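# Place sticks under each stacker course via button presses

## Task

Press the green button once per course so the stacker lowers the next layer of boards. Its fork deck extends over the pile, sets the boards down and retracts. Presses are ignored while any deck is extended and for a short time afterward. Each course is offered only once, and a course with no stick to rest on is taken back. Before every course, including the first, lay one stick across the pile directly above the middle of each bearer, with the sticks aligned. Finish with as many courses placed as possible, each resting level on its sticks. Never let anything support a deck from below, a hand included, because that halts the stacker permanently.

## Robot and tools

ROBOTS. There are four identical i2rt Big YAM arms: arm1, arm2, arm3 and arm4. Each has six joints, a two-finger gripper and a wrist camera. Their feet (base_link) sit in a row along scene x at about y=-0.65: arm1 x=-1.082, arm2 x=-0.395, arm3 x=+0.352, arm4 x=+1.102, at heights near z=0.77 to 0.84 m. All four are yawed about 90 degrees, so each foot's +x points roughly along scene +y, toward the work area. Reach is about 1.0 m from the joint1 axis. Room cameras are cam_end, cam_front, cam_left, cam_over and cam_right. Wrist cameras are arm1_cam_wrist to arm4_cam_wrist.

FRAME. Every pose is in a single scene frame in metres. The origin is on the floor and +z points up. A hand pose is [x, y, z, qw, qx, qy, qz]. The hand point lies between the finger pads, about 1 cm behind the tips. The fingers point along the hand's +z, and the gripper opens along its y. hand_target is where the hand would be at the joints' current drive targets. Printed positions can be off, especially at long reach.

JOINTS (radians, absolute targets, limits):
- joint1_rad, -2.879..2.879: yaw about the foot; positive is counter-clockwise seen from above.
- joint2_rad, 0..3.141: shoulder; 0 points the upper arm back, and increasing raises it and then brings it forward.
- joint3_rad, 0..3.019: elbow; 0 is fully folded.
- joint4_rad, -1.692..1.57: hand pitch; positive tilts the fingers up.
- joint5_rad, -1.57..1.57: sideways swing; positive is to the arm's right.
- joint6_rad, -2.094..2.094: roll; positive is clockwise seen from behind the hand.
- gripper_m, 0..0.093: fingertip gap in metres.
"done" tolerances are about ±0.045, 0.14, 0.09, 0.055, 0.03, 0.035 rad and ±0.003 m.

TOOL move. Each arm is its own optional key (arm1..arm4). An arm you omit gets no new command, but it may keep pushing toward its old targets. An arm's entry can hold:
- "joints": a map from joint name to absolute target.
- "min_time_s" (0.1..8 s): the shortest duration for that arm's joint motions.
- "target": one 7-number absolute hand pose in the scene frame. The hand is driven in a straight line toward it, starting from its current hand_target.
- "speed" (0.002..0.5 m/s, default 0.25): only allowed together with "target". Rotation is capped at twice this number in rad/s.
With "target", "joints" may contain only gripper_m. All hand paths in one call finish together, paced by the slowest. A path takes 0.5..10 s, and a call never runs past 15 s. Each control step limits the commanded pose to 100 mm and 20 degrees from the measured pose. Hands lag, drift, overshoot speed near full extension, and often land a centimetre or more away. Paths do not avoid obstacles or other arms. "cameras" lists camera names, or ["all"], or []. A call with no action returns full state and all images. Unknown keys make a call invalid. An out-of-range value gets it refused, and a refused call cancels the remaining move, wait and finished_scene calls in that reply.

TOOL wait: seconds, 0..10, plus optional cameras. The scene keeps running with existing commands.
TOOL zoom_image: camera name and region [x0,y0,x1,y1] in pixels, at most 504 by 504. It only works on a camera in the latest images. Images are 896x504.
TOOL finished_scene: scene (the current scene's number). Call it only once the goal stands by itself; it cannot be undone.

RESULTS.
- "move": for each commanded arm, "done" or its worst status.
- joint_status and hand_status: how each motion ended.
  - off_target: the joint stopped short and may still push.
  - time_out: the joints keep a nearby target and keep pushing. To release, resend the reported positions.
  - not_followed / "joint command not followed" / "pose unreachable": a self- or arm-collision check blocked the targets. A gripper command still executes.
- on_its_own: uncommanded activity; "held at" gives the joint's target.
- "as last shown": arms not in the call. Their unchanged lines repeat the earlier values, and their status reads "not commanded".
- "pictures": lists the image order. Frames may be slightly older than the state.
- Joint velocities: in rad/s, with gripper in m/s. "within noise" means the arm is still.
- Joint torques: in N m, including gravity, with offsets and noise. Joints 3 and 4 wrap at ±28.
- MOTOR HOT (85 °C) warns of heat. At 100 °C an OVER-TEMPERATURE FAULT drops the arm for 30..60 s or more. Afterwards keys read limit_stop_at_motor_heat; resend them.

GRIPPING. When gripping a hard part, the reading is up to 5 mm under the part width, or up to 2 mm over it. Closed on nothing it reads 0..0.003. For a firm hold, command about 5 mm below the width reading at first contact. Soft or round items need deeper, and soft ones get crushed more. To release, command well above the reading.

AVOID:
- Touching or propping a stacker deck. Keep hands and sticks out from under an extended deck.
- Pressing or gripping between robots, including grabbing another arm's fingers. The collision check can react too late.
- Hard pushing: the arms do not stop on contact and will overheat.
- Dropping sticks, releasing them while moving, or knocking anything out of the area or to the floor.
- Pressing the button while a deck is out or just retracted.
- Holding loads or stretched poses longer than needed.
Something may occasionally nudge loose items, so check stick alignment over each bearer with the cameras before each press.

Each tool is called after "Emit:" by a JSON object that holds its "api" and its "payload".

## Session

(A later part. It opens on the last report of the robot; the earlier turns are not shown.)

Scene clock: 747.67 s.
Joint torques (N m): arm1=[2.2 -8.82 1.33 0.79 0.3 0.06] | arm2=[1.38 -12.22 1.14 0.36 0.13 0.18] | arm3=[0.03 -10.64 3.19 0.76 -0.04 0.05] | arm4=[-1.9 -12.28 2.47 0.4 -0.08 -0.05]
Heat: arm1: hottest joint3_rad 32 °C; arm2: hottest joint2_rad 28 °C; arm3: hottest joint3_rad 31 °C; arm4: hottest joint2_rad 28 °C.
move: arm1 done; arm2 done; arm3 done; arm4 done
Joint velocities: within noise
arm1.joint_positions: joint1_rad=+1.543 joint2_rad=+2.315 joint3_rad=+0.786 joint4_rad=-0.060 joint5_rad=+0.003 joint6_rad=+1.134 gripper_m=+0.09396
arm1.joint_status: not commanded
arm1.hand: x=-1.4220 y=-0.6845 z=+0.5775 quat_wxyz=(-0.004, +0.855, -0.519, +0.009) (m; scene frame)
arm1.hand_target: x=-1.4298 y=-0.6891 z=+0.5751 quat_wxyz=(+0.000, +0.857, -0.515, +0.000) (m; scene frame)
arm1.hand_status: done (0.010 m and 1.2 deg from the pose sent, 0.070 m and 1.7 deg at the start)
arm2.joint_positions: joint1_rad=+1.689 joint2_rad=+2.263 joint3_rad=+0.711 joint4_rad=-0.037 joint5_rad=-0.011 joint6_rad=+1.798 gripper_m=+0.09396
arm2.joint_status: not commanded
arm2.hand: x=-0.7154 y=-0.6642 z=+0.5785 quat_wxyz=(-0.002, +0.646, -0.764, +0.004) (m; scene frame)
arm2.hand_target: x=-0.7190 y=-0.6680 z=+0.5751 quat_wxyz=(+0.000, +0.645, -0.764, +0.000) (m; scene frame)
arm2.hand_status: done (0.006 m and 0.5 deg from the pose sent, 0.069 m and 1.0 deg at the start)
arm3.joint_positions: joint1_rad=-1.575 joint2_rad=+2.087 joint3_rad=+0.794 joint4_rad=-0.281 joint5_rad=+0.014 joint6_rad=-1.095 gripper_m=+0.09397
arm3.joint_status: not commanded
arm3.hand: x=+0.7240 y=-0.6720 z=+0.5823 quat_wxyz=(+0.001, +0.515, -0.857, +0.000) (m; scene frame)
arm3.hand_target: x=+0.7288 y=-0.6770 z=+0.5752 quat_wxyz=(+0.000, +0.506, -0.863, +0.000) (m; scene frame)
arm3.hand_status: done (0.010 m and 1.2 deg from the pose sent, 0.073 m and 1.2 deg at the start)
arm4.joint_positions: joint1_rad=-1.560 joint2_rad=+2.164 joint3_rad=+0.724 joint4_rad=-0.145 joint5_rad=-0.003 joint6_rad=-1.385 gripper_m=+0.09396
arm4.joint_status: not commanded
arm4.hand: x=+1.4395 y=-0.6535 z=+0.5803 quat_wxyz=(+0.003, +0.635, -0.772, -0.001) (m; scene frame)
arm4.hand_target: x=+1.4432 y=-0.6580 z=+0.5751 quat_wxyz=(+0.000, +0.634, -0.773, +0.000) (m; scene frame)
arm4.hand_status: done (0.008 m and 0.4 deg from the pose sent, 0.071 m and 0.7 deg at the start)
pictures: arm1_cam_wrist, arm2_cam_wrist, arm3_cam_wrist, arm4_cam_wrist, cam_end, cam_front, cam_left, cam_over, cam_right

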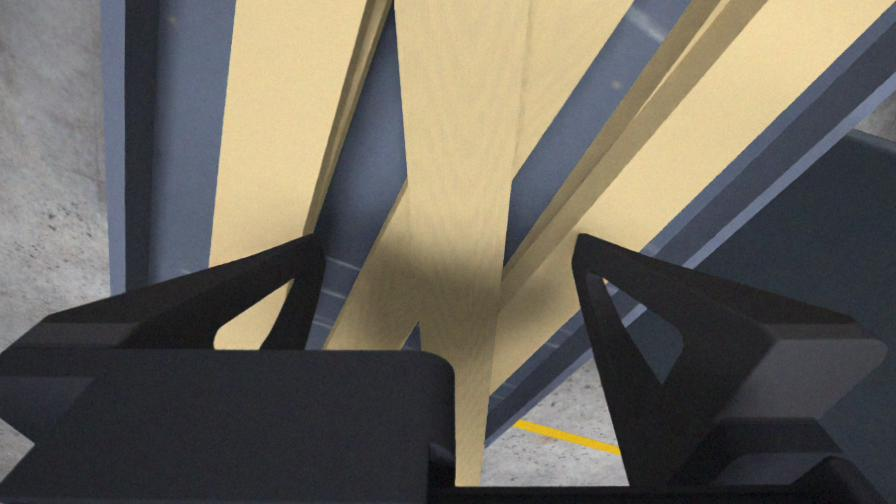

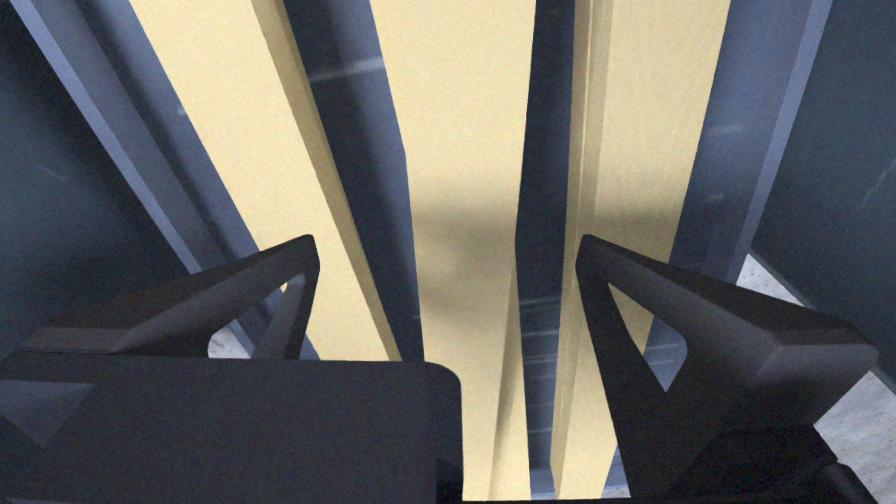

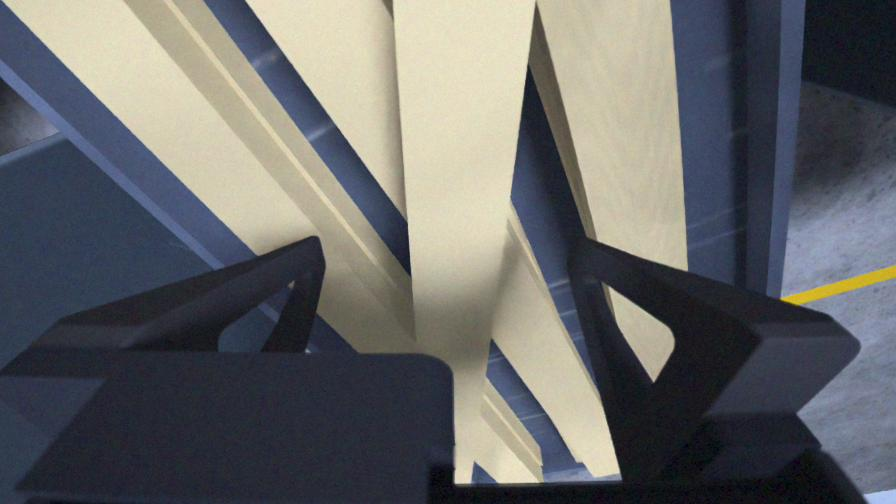

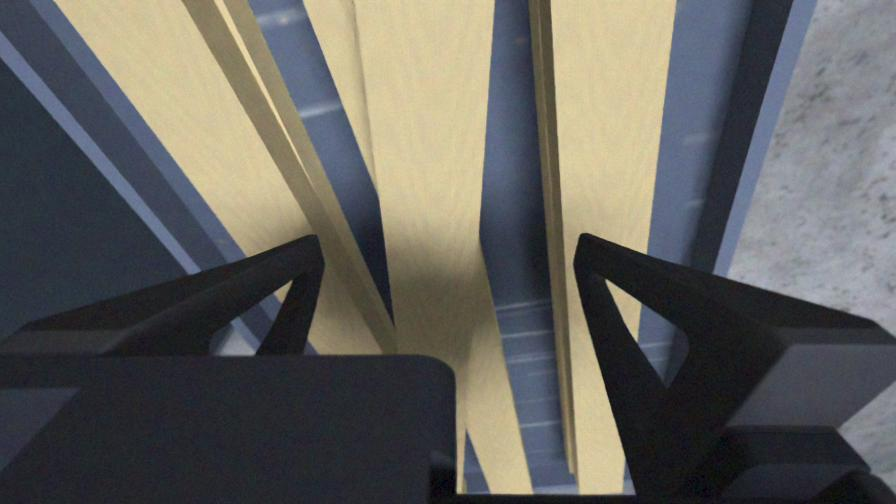

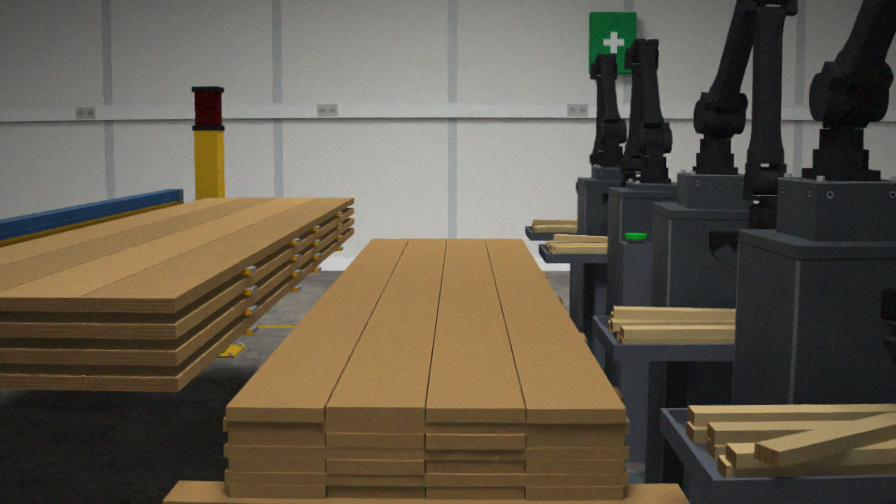

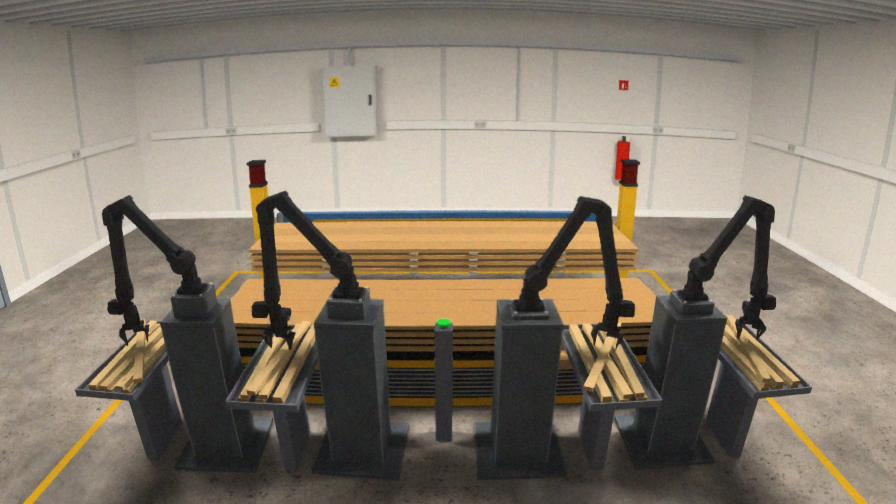

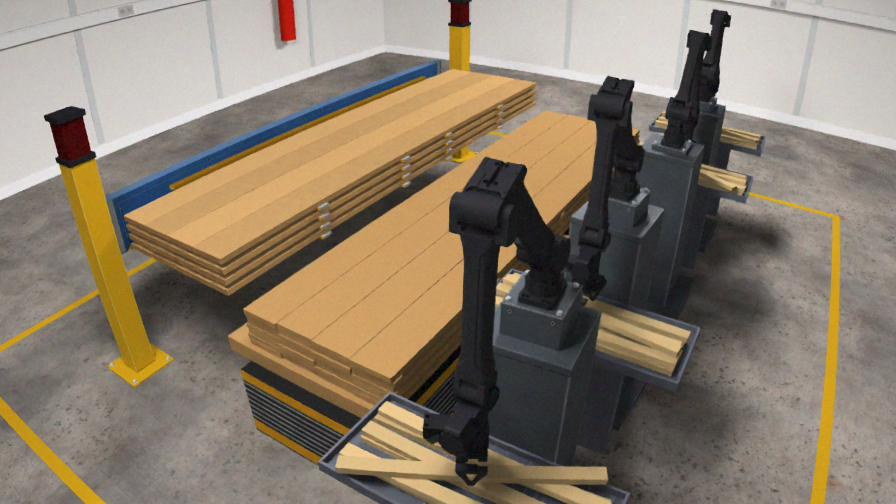

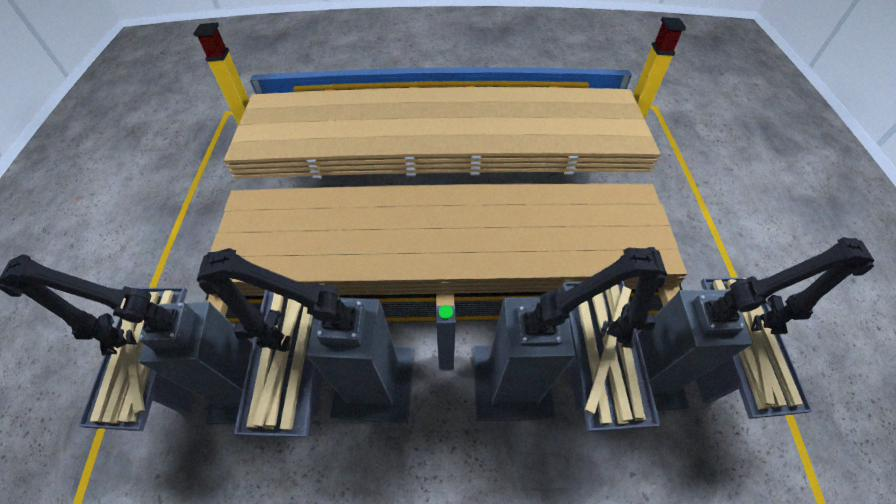

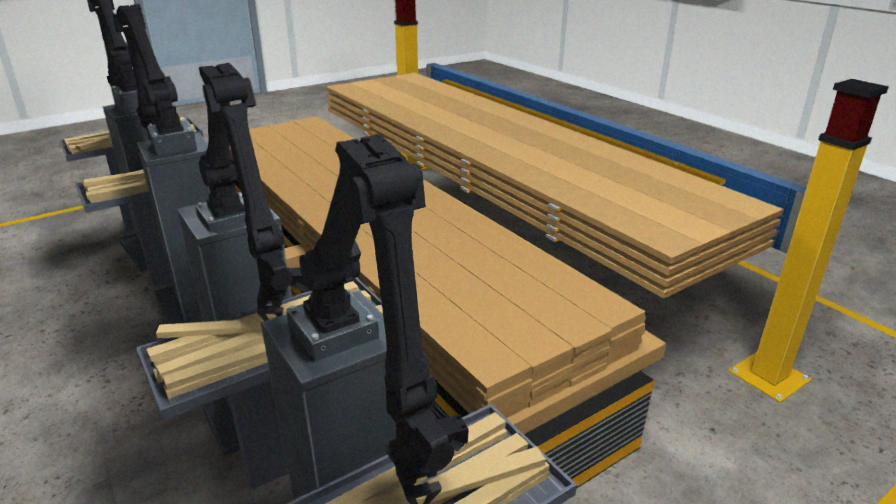

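Emit:
{"api": "move", "payload": {"arm1": {"target": [-1.4276, -0.688, 0.549, 0, 0.8571, -0.5151, 0], "speed": 0.06}, "arm2": {"target": [-0.7124, -0.669, 0.548, 0, 0.6454, -0.7638, 0], "speed": 0.06}, "arm3": {"target": [0.732, -0.679, 0.546, 0, 0.506, -0.8625, 0], "speed": 0.06}, "arm4": {"target": [1.438, -0.658, 0.547, 0, 0.634, -0.7733, 0], "speed": 0.06}, "cameras": ["all"]}}

Emit:
{"api": "zoom_image", "payload": {"camera": "cam_left", "region": [400, 380, 640, 504]}}

Emit:
{"api": "zoom_image", "payload": {"camera": "cam_right", "region": [340, 380, 580, 504]}}

Scene clock: 784.63 s.
Joint torques (N m): arm1=[1.96 -9.47 0.83 0.83 0.31 0.03] | arm2=[1.38 -12.45 0.08 0.36 0.13 0.18] | arm3=[0.03 -10.99 2.63 0.77 -0.04 -0.01] | arm4=[-1.9 -12.81 1.61 0.4 -0.08 -0.04]
Heat: arm1: hottest joint3_rad 30 °C; arm2: hottest joint2_rad 27 °C; arm3: hottest joint3_rad 30 °C; arm4: hottest joint2_rad 27 °C.
move: arm1 done; arm2 done; arm3 done; arm4 done
Joint velocities: within noise
arm1.joint_positions: joint1_rad=+1.543 joint2_rad=+2.395 joint3_rad=+0.818 joint4_rad=-0.008 joint5_rad=+0.003 joint6_rad=+1.134 gripper_m=+0.09396
arm1.joint_status: not commanded
arm1.hand: x=-1.4217 y=-0.6847 z=+0.5517 quat_wxyz=(-0.003, +0.855, -0.519, +0.007) (m; scene frame)
arm1.hand_target: x=-1.4274 y=-0.6881 z=+0.5491 quat_wxyz=(+0.000, +0.857, -0.515, +0.000) (m; scene frame)
arm1.hand_status: done (0.007 m and 1.0 deg from the pose sent, 0.029 m and 1.2 deg at the start)
arm2.joint_positions: joint1_rad=+1.695 joint2_rad=+2.352 joint3_rad=+0.731 joint4_rad=+0.034 joint5_rad=-0.011 joint6_rad=+1.803 gripper_m=+0.09396
arm2.joint_status: not commanded
arm2.hand: x=-0.7108 y=-0.6654 z=+0.5516 quat_wxyz=(-0.001, +0.646, -0.764, +0.003) (m; scene frame)
arm2.hand_target: x=-0.7125 y=-0.6691 z=+0.5481 quat_wxyz=(+0.000, +0.645, -0.764, +0.000) (m; scene frame)
arm2.hand_status: done (0.005 m and 0.4 deg from the pose sent, 0.031 m and 0.5 deg at the start)
arm3.joint_positions: joint1_rad=-1.580 joint2_rad=+2.174 joint3_rad=+0.826 joint4_rad=-0.222 joint5_rad=+0.014 joint6_rad=-1.095 gripper_m=+0.09397
arm3.joint_status: not commanded
arm3.hand: x=+0.7293 y=-0.6737 z=+0.5546 quat_wxyz=(+0.000, +0.512, -0.859, +0.001) (m; scene frame)
arm3.hand_target: x=+0.7318 y=-0.6789 z=+0.5463 quat_wxyz=(+0.000, +0.506, -0.863, +0.000) (m; scene frame)
arm3.hand_status: done (0.010 m and 0.9 deg from the pose sent, 0.038 m and 1.2 deg at the start)
arm4.joint_positions: joint1_rad=-1.560 joint2_rad=+2.253 joint3_rad=+0.741 joint4_rad=-0.070 joint5_rad=-0.003 joint6_rad=-1.385 gripper_m=+0.09396
arm4.joint_status: not commanded
arm4.hand: x=+1.4365 y=-0.6536 z=+0.5527 quat_wxyz=(+0.001, +0.635, -0.772, +0.000) (m; scene frame)
arm4.hand_target: x=+1.4377 y=-0.6579 z=+0.5471 quat_wxyz=(+0.000, +0.634, -0.773, +0.000) (m; scene frame)
arm4.hand_status: done (0.007 m and 0.3 deg from the pose sent, 0.034 m and 0.4 deg at the start)
pictures: arm1_cam_wrist, arm2_cam_wrist, arm3_cam_wrist, arm4_cam_wrist, cam_end, cam_front, cam_left, cam_over, cam_right

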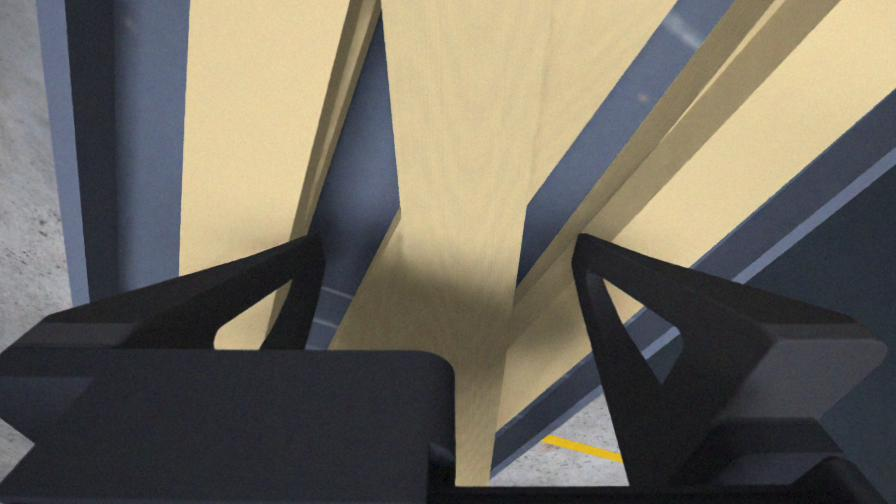

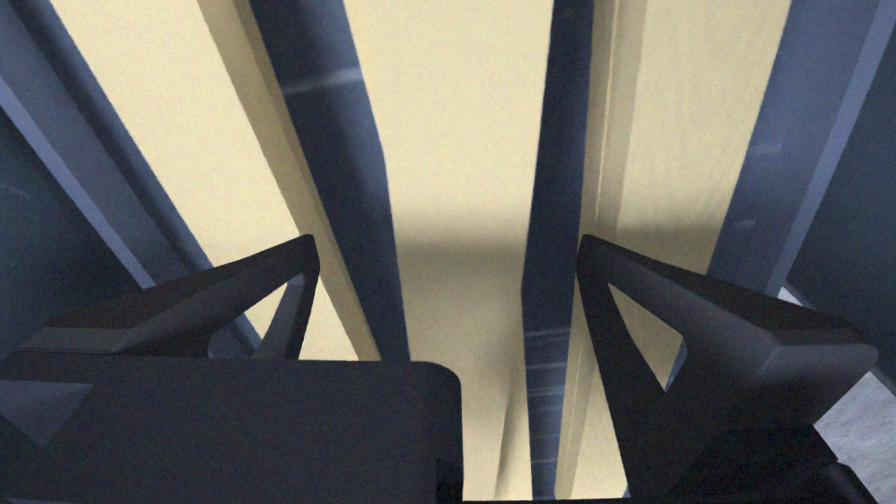

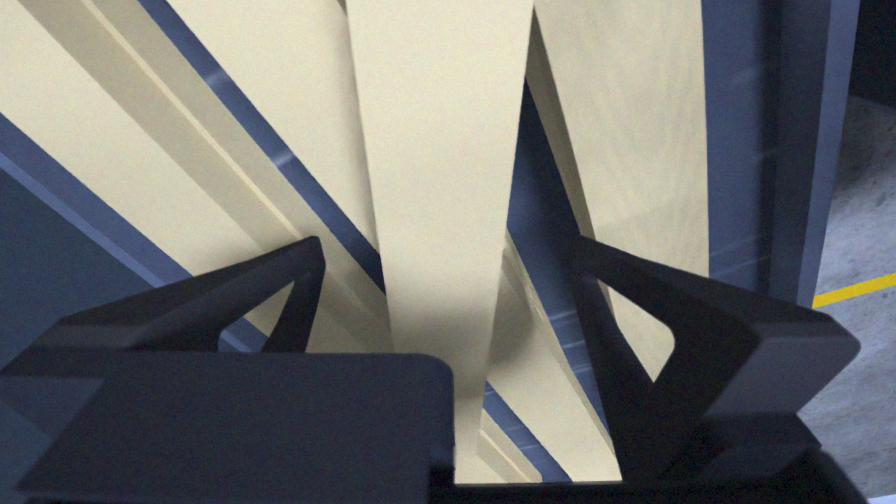

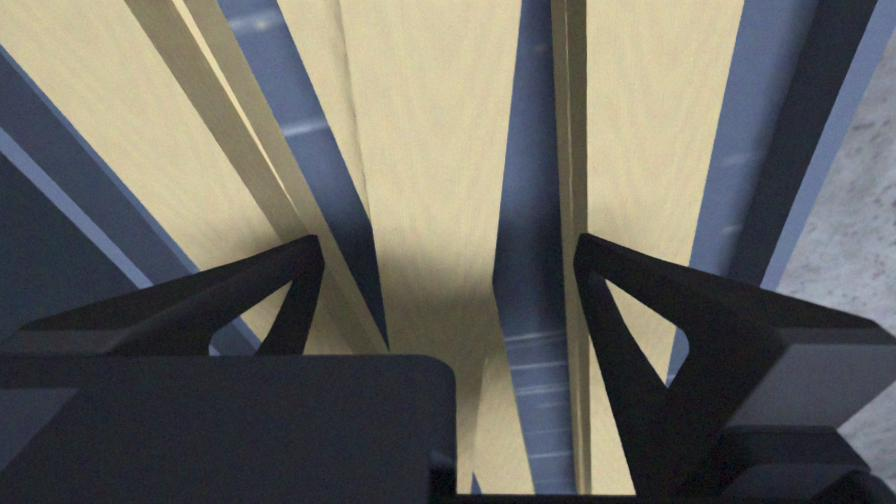

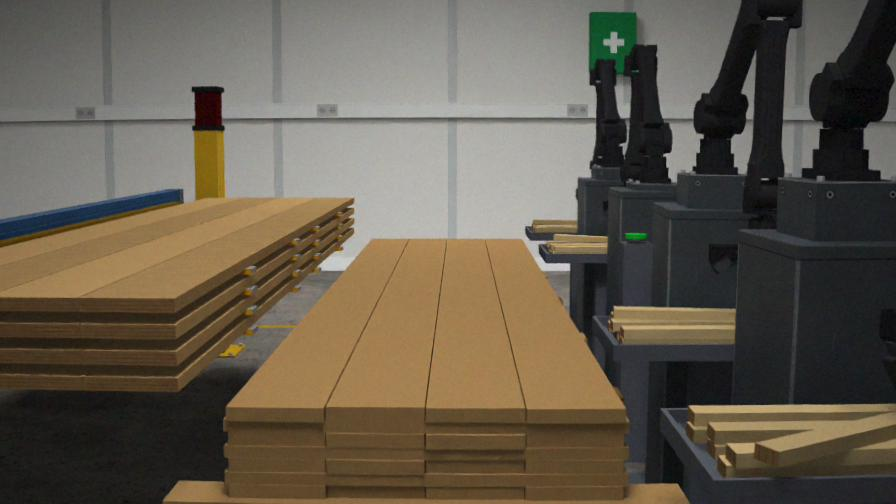

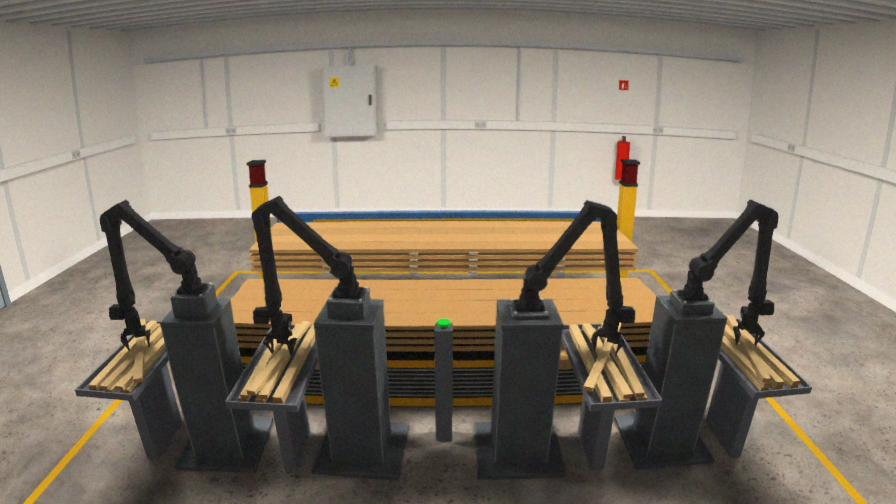

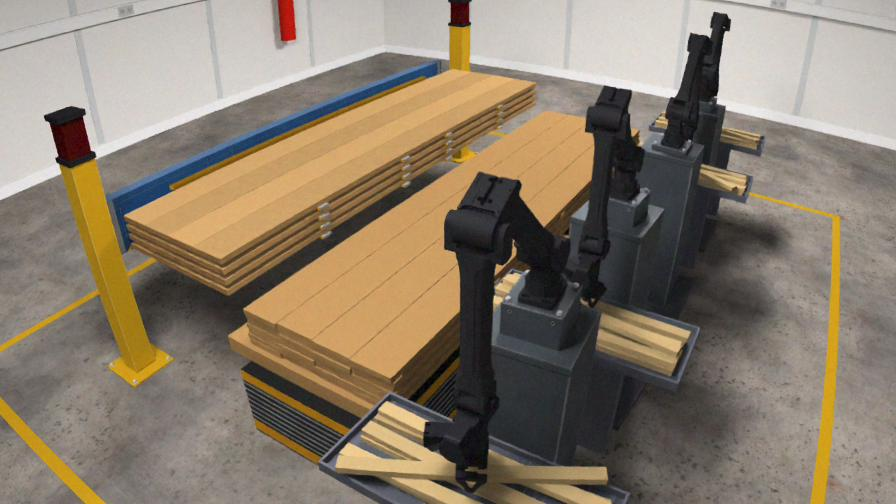

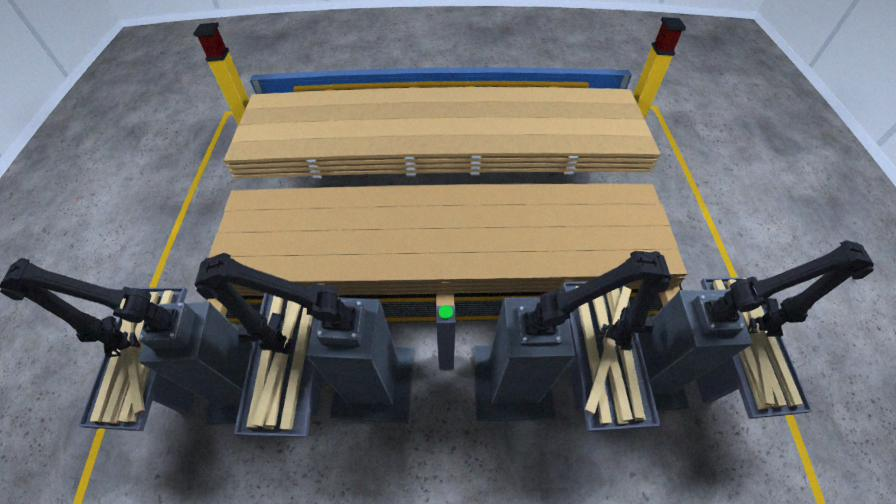

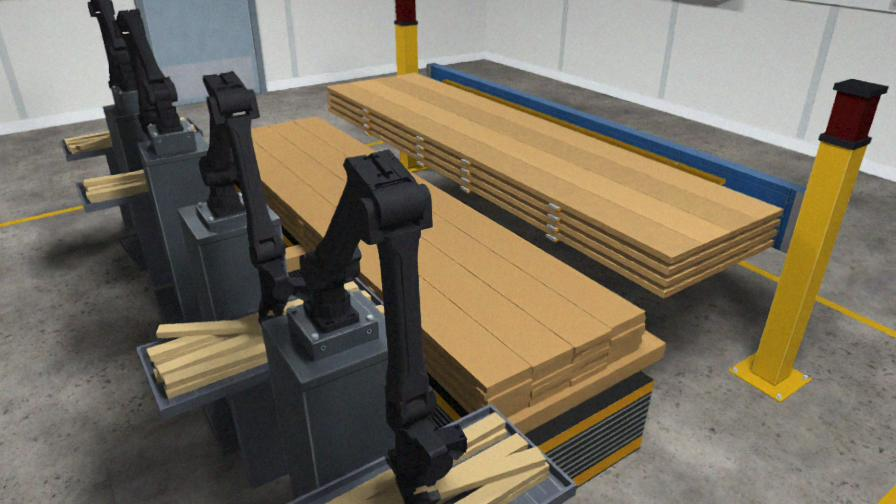

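Scaled by 2.100.

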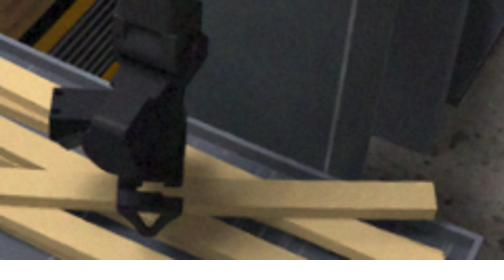

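Scaled by 2.100.

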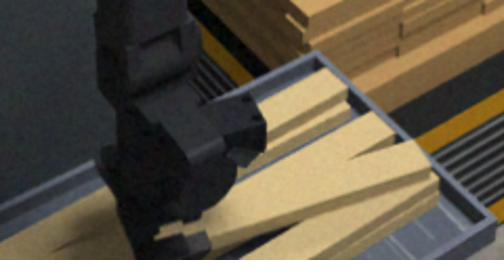

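Emit:
{"api": "move", "payload": {"arm1": {"joints": {"gripper_m": 0.03}}, "arm2": {"joints": {"gripper_m": 0.03}}, "arm3": {"joints": {"gripper_m": 0.03}}, "arm4": {"joints": {"gripper_m": 0.03}}, "cameras": ["arm1_cam_wrist", "arm2_cam_wrist", "arm3_cam_wrist", "arm4_cam_wrist"]}}

Scene clock: 802.47 s.
Joint torques (N m): arm1=[2.2 -9.35 0.69 0.75 0.26 0.03] | arm2=[1.26 -12.4 0.12 0.31 0.12 0.15] | arm3=[0.09 -10.93 2.61 0.75 -0.04 -0.01] | arm4=[-1.85 -12.51 1.61 0.42 -0.07 -0.04]
Heat: arm1: hottest joint3_rad 30 °C; arm2: hottest joint2_rad 27 °C; arm3: hottest joint3_rad 29 °C; arm4: hottest joint2_rad 27 °C.
move: arm1 off_target; arm2 off_target; arm3 off_target; arm4 off_target
Joint velocities: within noise
arm1.joint_positions: joint1_rad=+1.543 joint2_rad=+2.396 joint3_rad=+0.818 joint4_rad=-0.008 joint5_rad=+0.004 joint6_rad=+1.134 gripper_m=+0.03679
arm1.joint_status: gripper_m off_target (ended at +0.03681, target +0.03000)
arm1.hand: x=-1.4215 y=-0.6844 z=+0.5515 quat_wxyz=(-0.004, +0.855, -0.519, +0.007) (m; scene frame)
arm1.hand_target: x=-1.4274 y=-0.6880 z=+0.5491 quat_wxyz=(+0.000, +0.857, -0.515, +0.000) (m; scene frame)
arm1.hand_status: not commanded
arm2.joint_positions: joint1_rad=+1.696 joint2_rad=+2.352 joint3_rad=+0.732 joint4_rad=+0.036 joint5_rad=-0.011 joint6_rad=+1.806 gripper_m=+0.03889
arm2.joint_status: gripper_m off_target (ended at +0.03892, target +0.03000)
arm2.hand: x=-0.7120 y=-0.6658 z=+0.5516 quat_wxyz=(+0.000, +0.645, -0.764, +0.002) (m; scene frame)
arm2.hand_target: x=-0.7125 y=-0.6690 z=+0.5481 quat_wxyz=(+0.000, +0.646, -0.764, +0.000) (m; scene frame)
arm2.hand_status: not commanded
arm3.joint_positions: joint1_rad=-1.580 joint2_rad=+2.174 joint3_rad=+0.827 joint4_rad=-0.222 joint5_rad=+0.014 joint6_rad=-1.095 gripper_m=+0.03706
arm3.joint_status: gripper_m off_target (ended at +0.03710, target +0.03000)
arm3.hand: x=+0.7297 y=-0.6738 z=+0.5546 quat_wxyz=(-0.001, +0.512, -0.859, +0.001) (m; scene frame)
arm3.hand_target: x=+0.7317 y=-0.6790 z=+0.5463 quat_wxyz=(+0.000, +0.506, -0.863, +0.000) (m; scene frame)
arm3.hand_status: not commanded
arm4.joint_positions: joint1_rad=-1.560 joint2_rad=+2.253 joint3_rad=+0.741 joint4_rad=-0.070 joint5_rad=-0.003 joint6_rad=-1.386 gripper_m=+0.03718
arm4.joint_status: gripper_m off_target (ended at +0.03721, target +0.03000)
arm4.hand: x=+1.4365 y=-0.6535 z=+0.5527 quat_wxyz=(+0.001, +0.636, -0.772, -0.001) (m; scene frame)
arm4.hand_target: x=+1.4378 y=-0.6579 z=+0.5472 quat_wxyz=(+0.000, +0.634, -0.773, +0.000) (m; scene frame)
arm4.hand_status: not commanded
pictures: arm1_cam_wrist, arm2_cam_wrist, arm3_cam_wrist, arm4_cam_wrist

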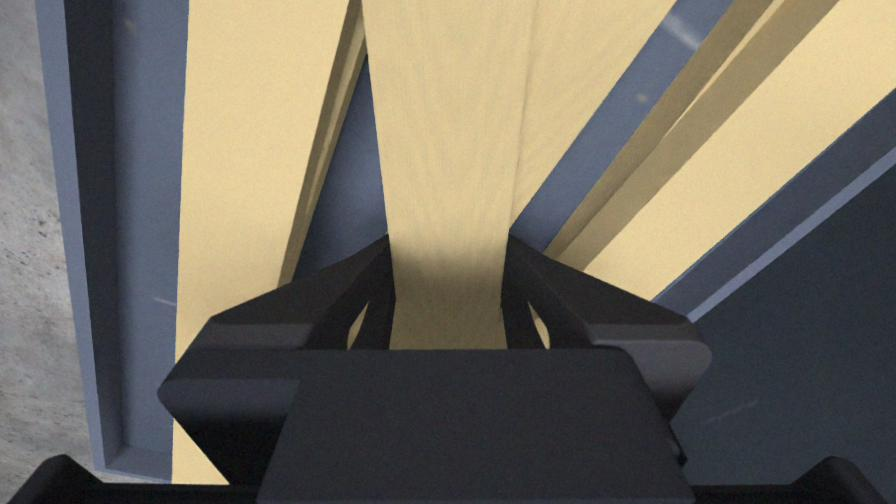

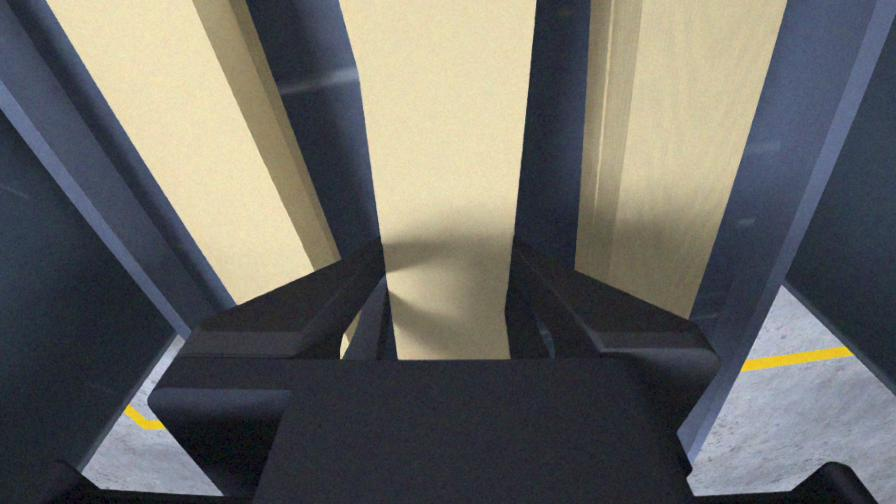

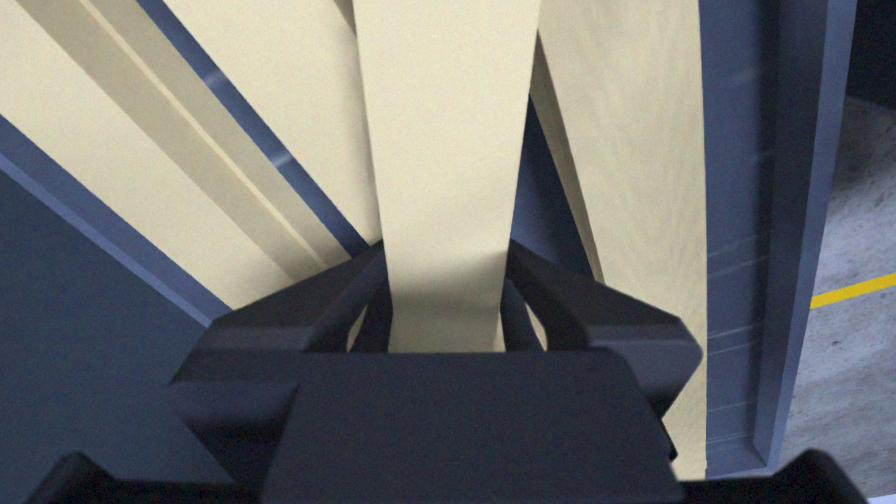

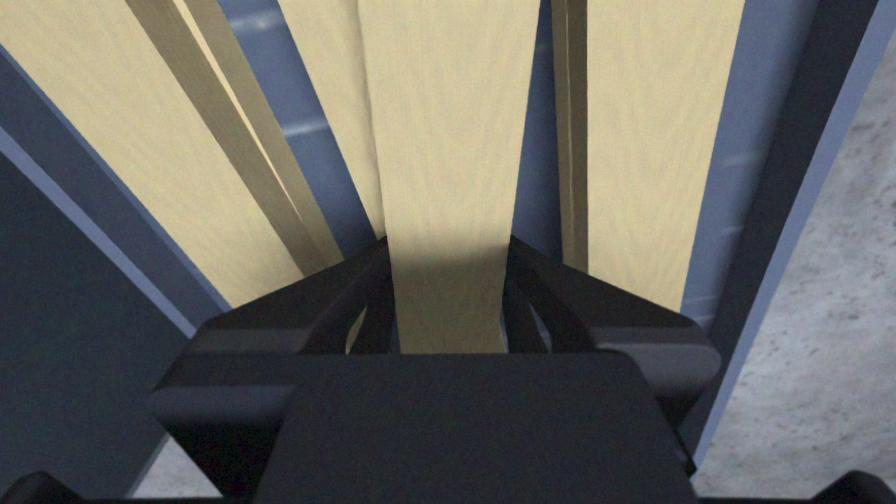

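Emit:
{"api": "move", "payload": {"arm1": {"target": [-1.43, -0.687, 0.70, 0, 0.8571, -0.5151, 0], "speed": 0.1}, "arm2": {"target": [-0.718, -0.668, 0.70, 0, 0.6454, -0.7638, 0], "speed": 0.1}, "arm3": {"target": [0.732, -0.678, 0.70, 0, 0.506, -0.8625, 0], "speed": 0.1}, "arm4": {"target": [1.440, -0.657, 0.70, 0, 0.634, -0.7733, 0], "speed": 0.1}, "cameras": ["all"]}}

Scene clock: 820.23 s.
Joint torques (N m): arm1=[2.32 -10.05 2.13 -0.31 0.27 0.01] | arm2=[0.67 -12.51 3.37 -0.49 0.11 0.08] | arm3=[0.62 -12.86 4.78 -0.06 -0.05 0.07] | arm4=[-1.79 -13.1 4.31 -0.5 -0.07 -0.03]
Heat: arm1: hottest joint3_rad 30 °C; arm2: hottest joint2_rad 27 °C; arm3: hottest joint3_rad 29 °C; arm4: hottest joint2_rad 27 °C.
move: arm1 done; arm2 done; arm3 done; arm4 done
Joint velocities: arm1=[within noise] | arm2=[within noise] | arm3=[-0.005 -0.005 0.017 0.046 -0.081 0.037 0] | arm4=[within noise]
arm1.joint_positions: joint1_rad=+1.543 joint2_rad=+1.945 joint3_rad=+0.712 joint4_rad=-0.339 joint5_rad=+0.004 joint6_rad=+1.134 gripper_m=+0.03679
arm1.joint_status: not commanded
arm1.hand: x=-1.4314 y=-0.6840 z=+0.6936 quat_wxyz=(+0.000, +0.855, -0.519, +0.002) (m; scene frame)
arm1.hand_target: x=-1.4301 y=-0.6870 z=+0.6998 quat_wxyz=(+0.000, +0.857, -0.515, +0.000) (m; scene frame)
arm1.hand_status: done (0.007 m and 0.5 deg from the pose sent, 0.149 m and 1.0 deg at the start)
arm2.joint_positions: joint1_rad=+1.696 joint2_rad=+1.863 joint3_rad=+0.639 joint4_rad=-0.358 joint5_rad=-0.011 joint6_rad=+1.806 gripper_m=+0.03889
arm2.joint_status: not commanded
arm2.hand: x=-0.7187 y=-0.6673 z=+0.6961 quat_wxyz=(+0.000, +0.645, -0.764, +0.001) (m; scene frame)
arm2.hand_target: x=-0.7180 y=-0.6680 z=+0.6999 quat_wxyz=(+0.000, +0.645, -0.764, +0.000) (m; scene frame)
arm2.hand_status: done (0.004 m and 0.2 deg from the pose sent, 0.149 m and 0.3 deg at the start)
arm3.joint_positions: joint1_rad=-1.580 joint2_rad=+1.780 joint3_rad=+0.799 joint4_rad=-0.602 joint5_rad=+0.014 joint6_rad=-1.095 gripper_m=+0.03706
arm3.joint_status: not commanded
arm3.hand: x=+0.7281 y=-0.6756 z=+0.6927 quat_wxyz=(+0.005, +0.512, -0.859, -0.003) (m; scene frame)
arm3.hand_target: x=+0.7318 y=-0.6780 z=+0.6998 quat_wxyz=(+0.000, +0.506, -0.863, +0.000) (m; scene frame)
arm3.hand_status: done (0.009 m and 1.1 deg from the pose sent, 0.145 m and 0.9 deg at the start)
arm4.joint_positions: joint1_rad=-1.560 joint2_rad=+1.792 joint3_rad=+0.678 joint4_rad=-0.470 joint5_rad=-0.003 joint6_rad=-1.386 gripper_m=+0.03718
arm4.joint_status: not commanded
arm4.hand: x=+1.4387 y=-0.6530 z=+0.6946 quat_wxyz=(+0.002, +0.636, -0.772, -0.001) (m; scene frame)
arm4.hand_target: x=+1.4399 y=-0.6569 z=+0.6998 quat_wxyz=(+0.000, +0.634, -0.773, +0.000) (m; scene frame)
arm4.hand_status: done (0.007 m and 0.4 deg from the pose sent, 0.147 m and 0.3 deg at the start)
pictures: arm1_cam_wrist, arm2_cam_wrist, arm3_cam_wrist, arm4_cam_wrist, cam_end, cam_front, cam_left, cam_over, cam_right

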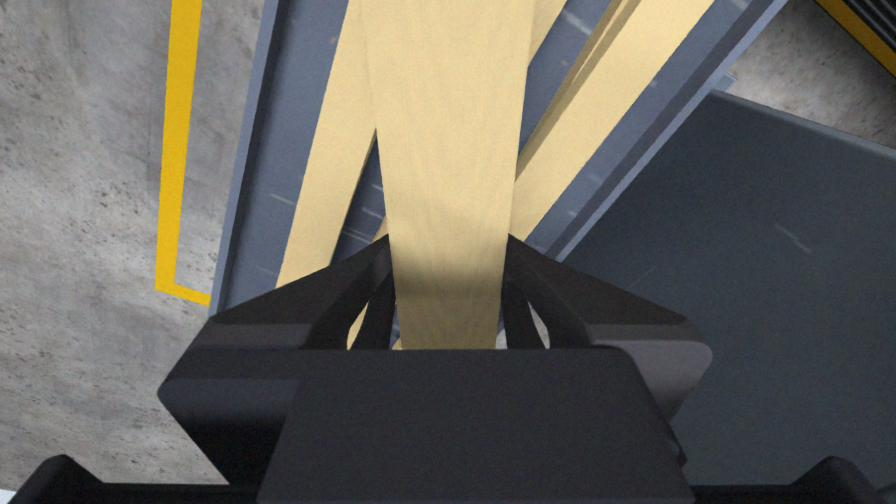

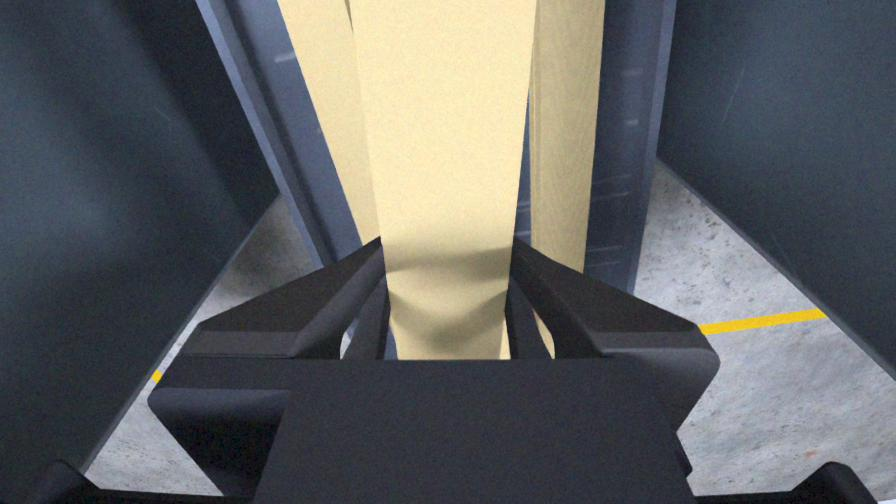

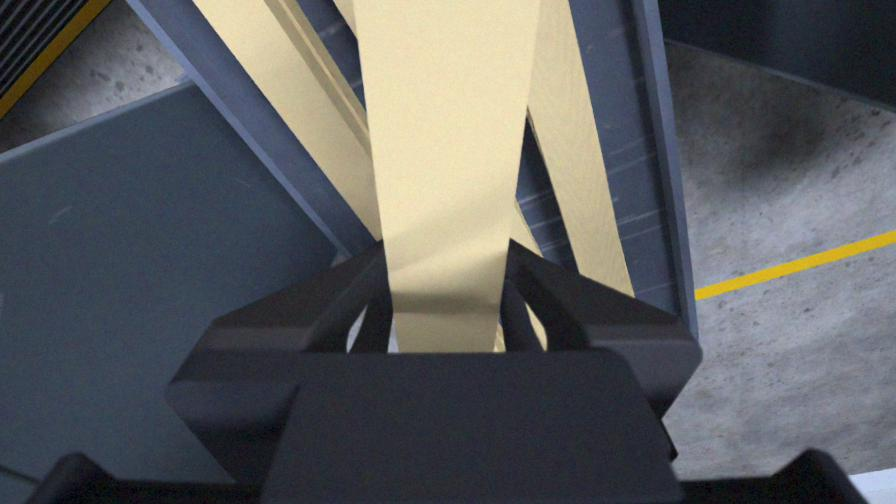

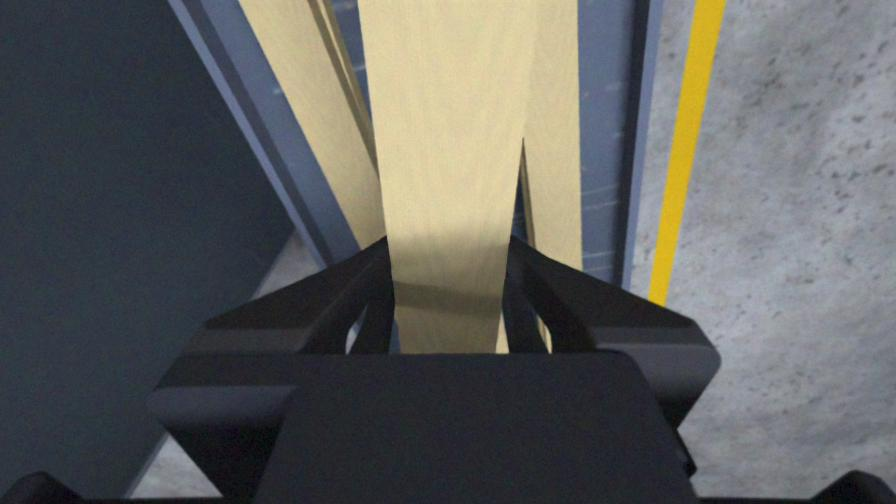

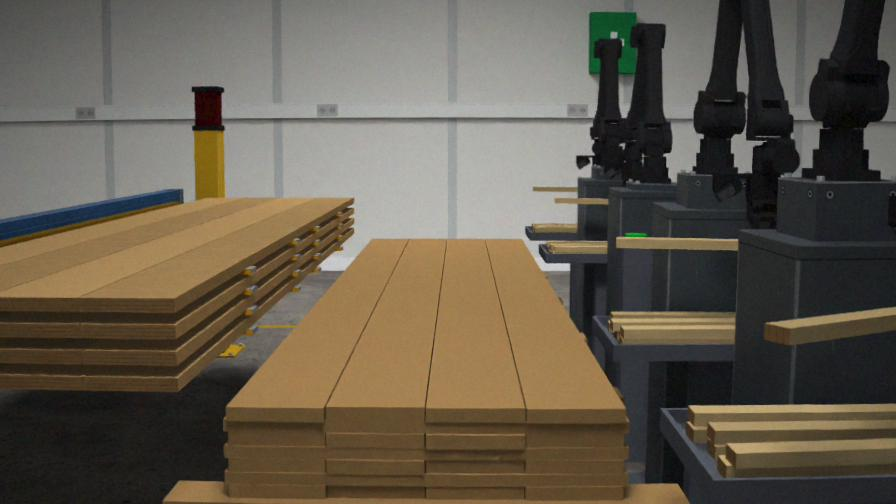

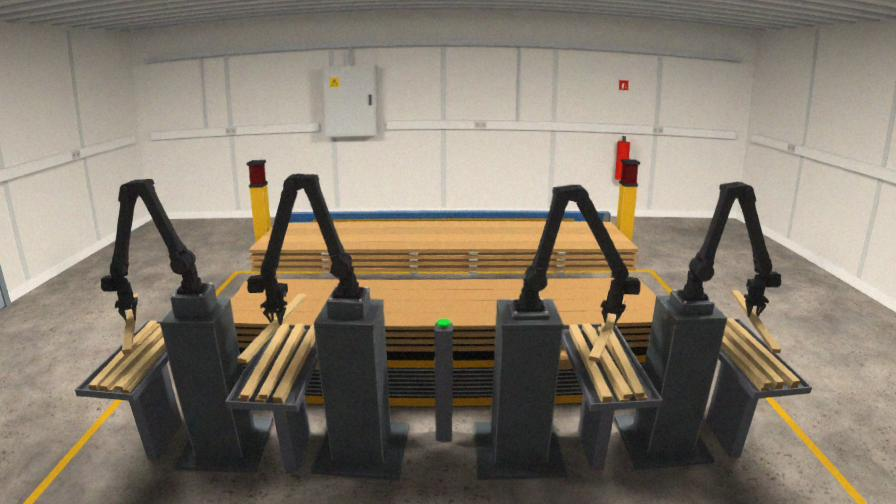

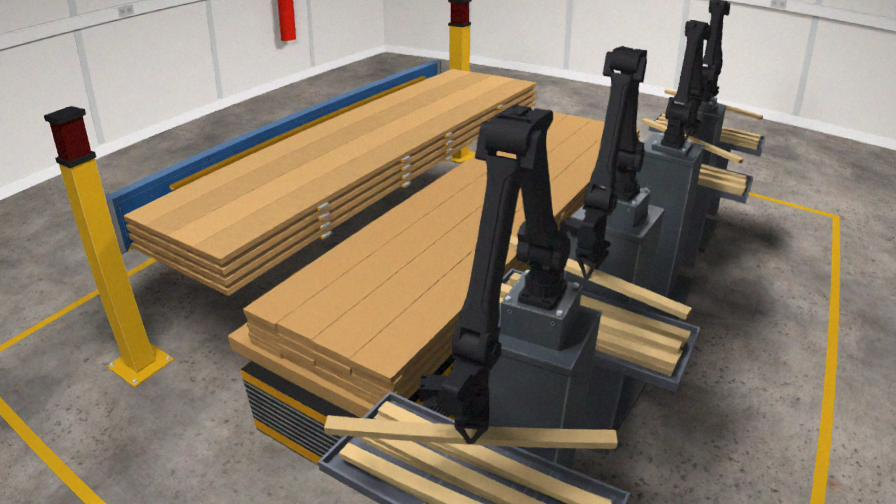

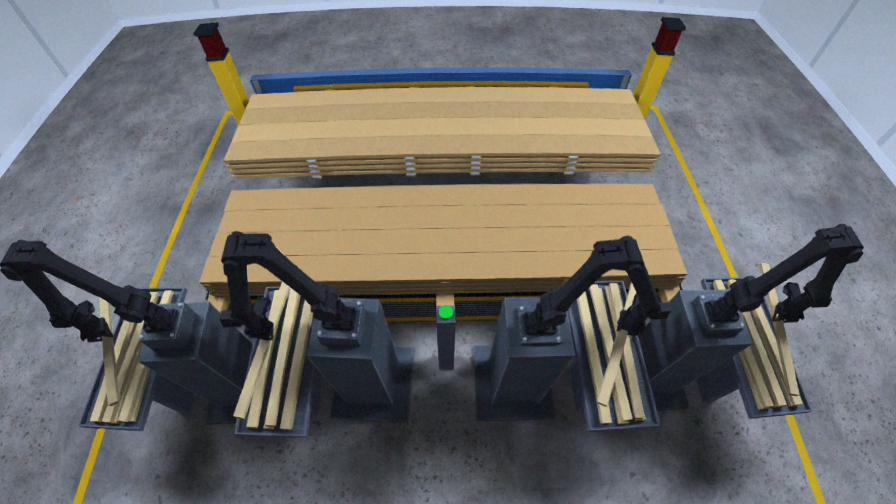

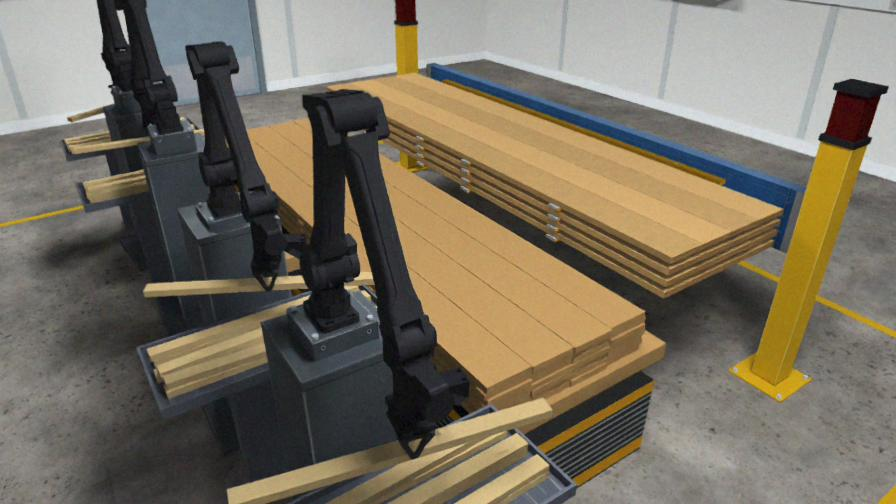

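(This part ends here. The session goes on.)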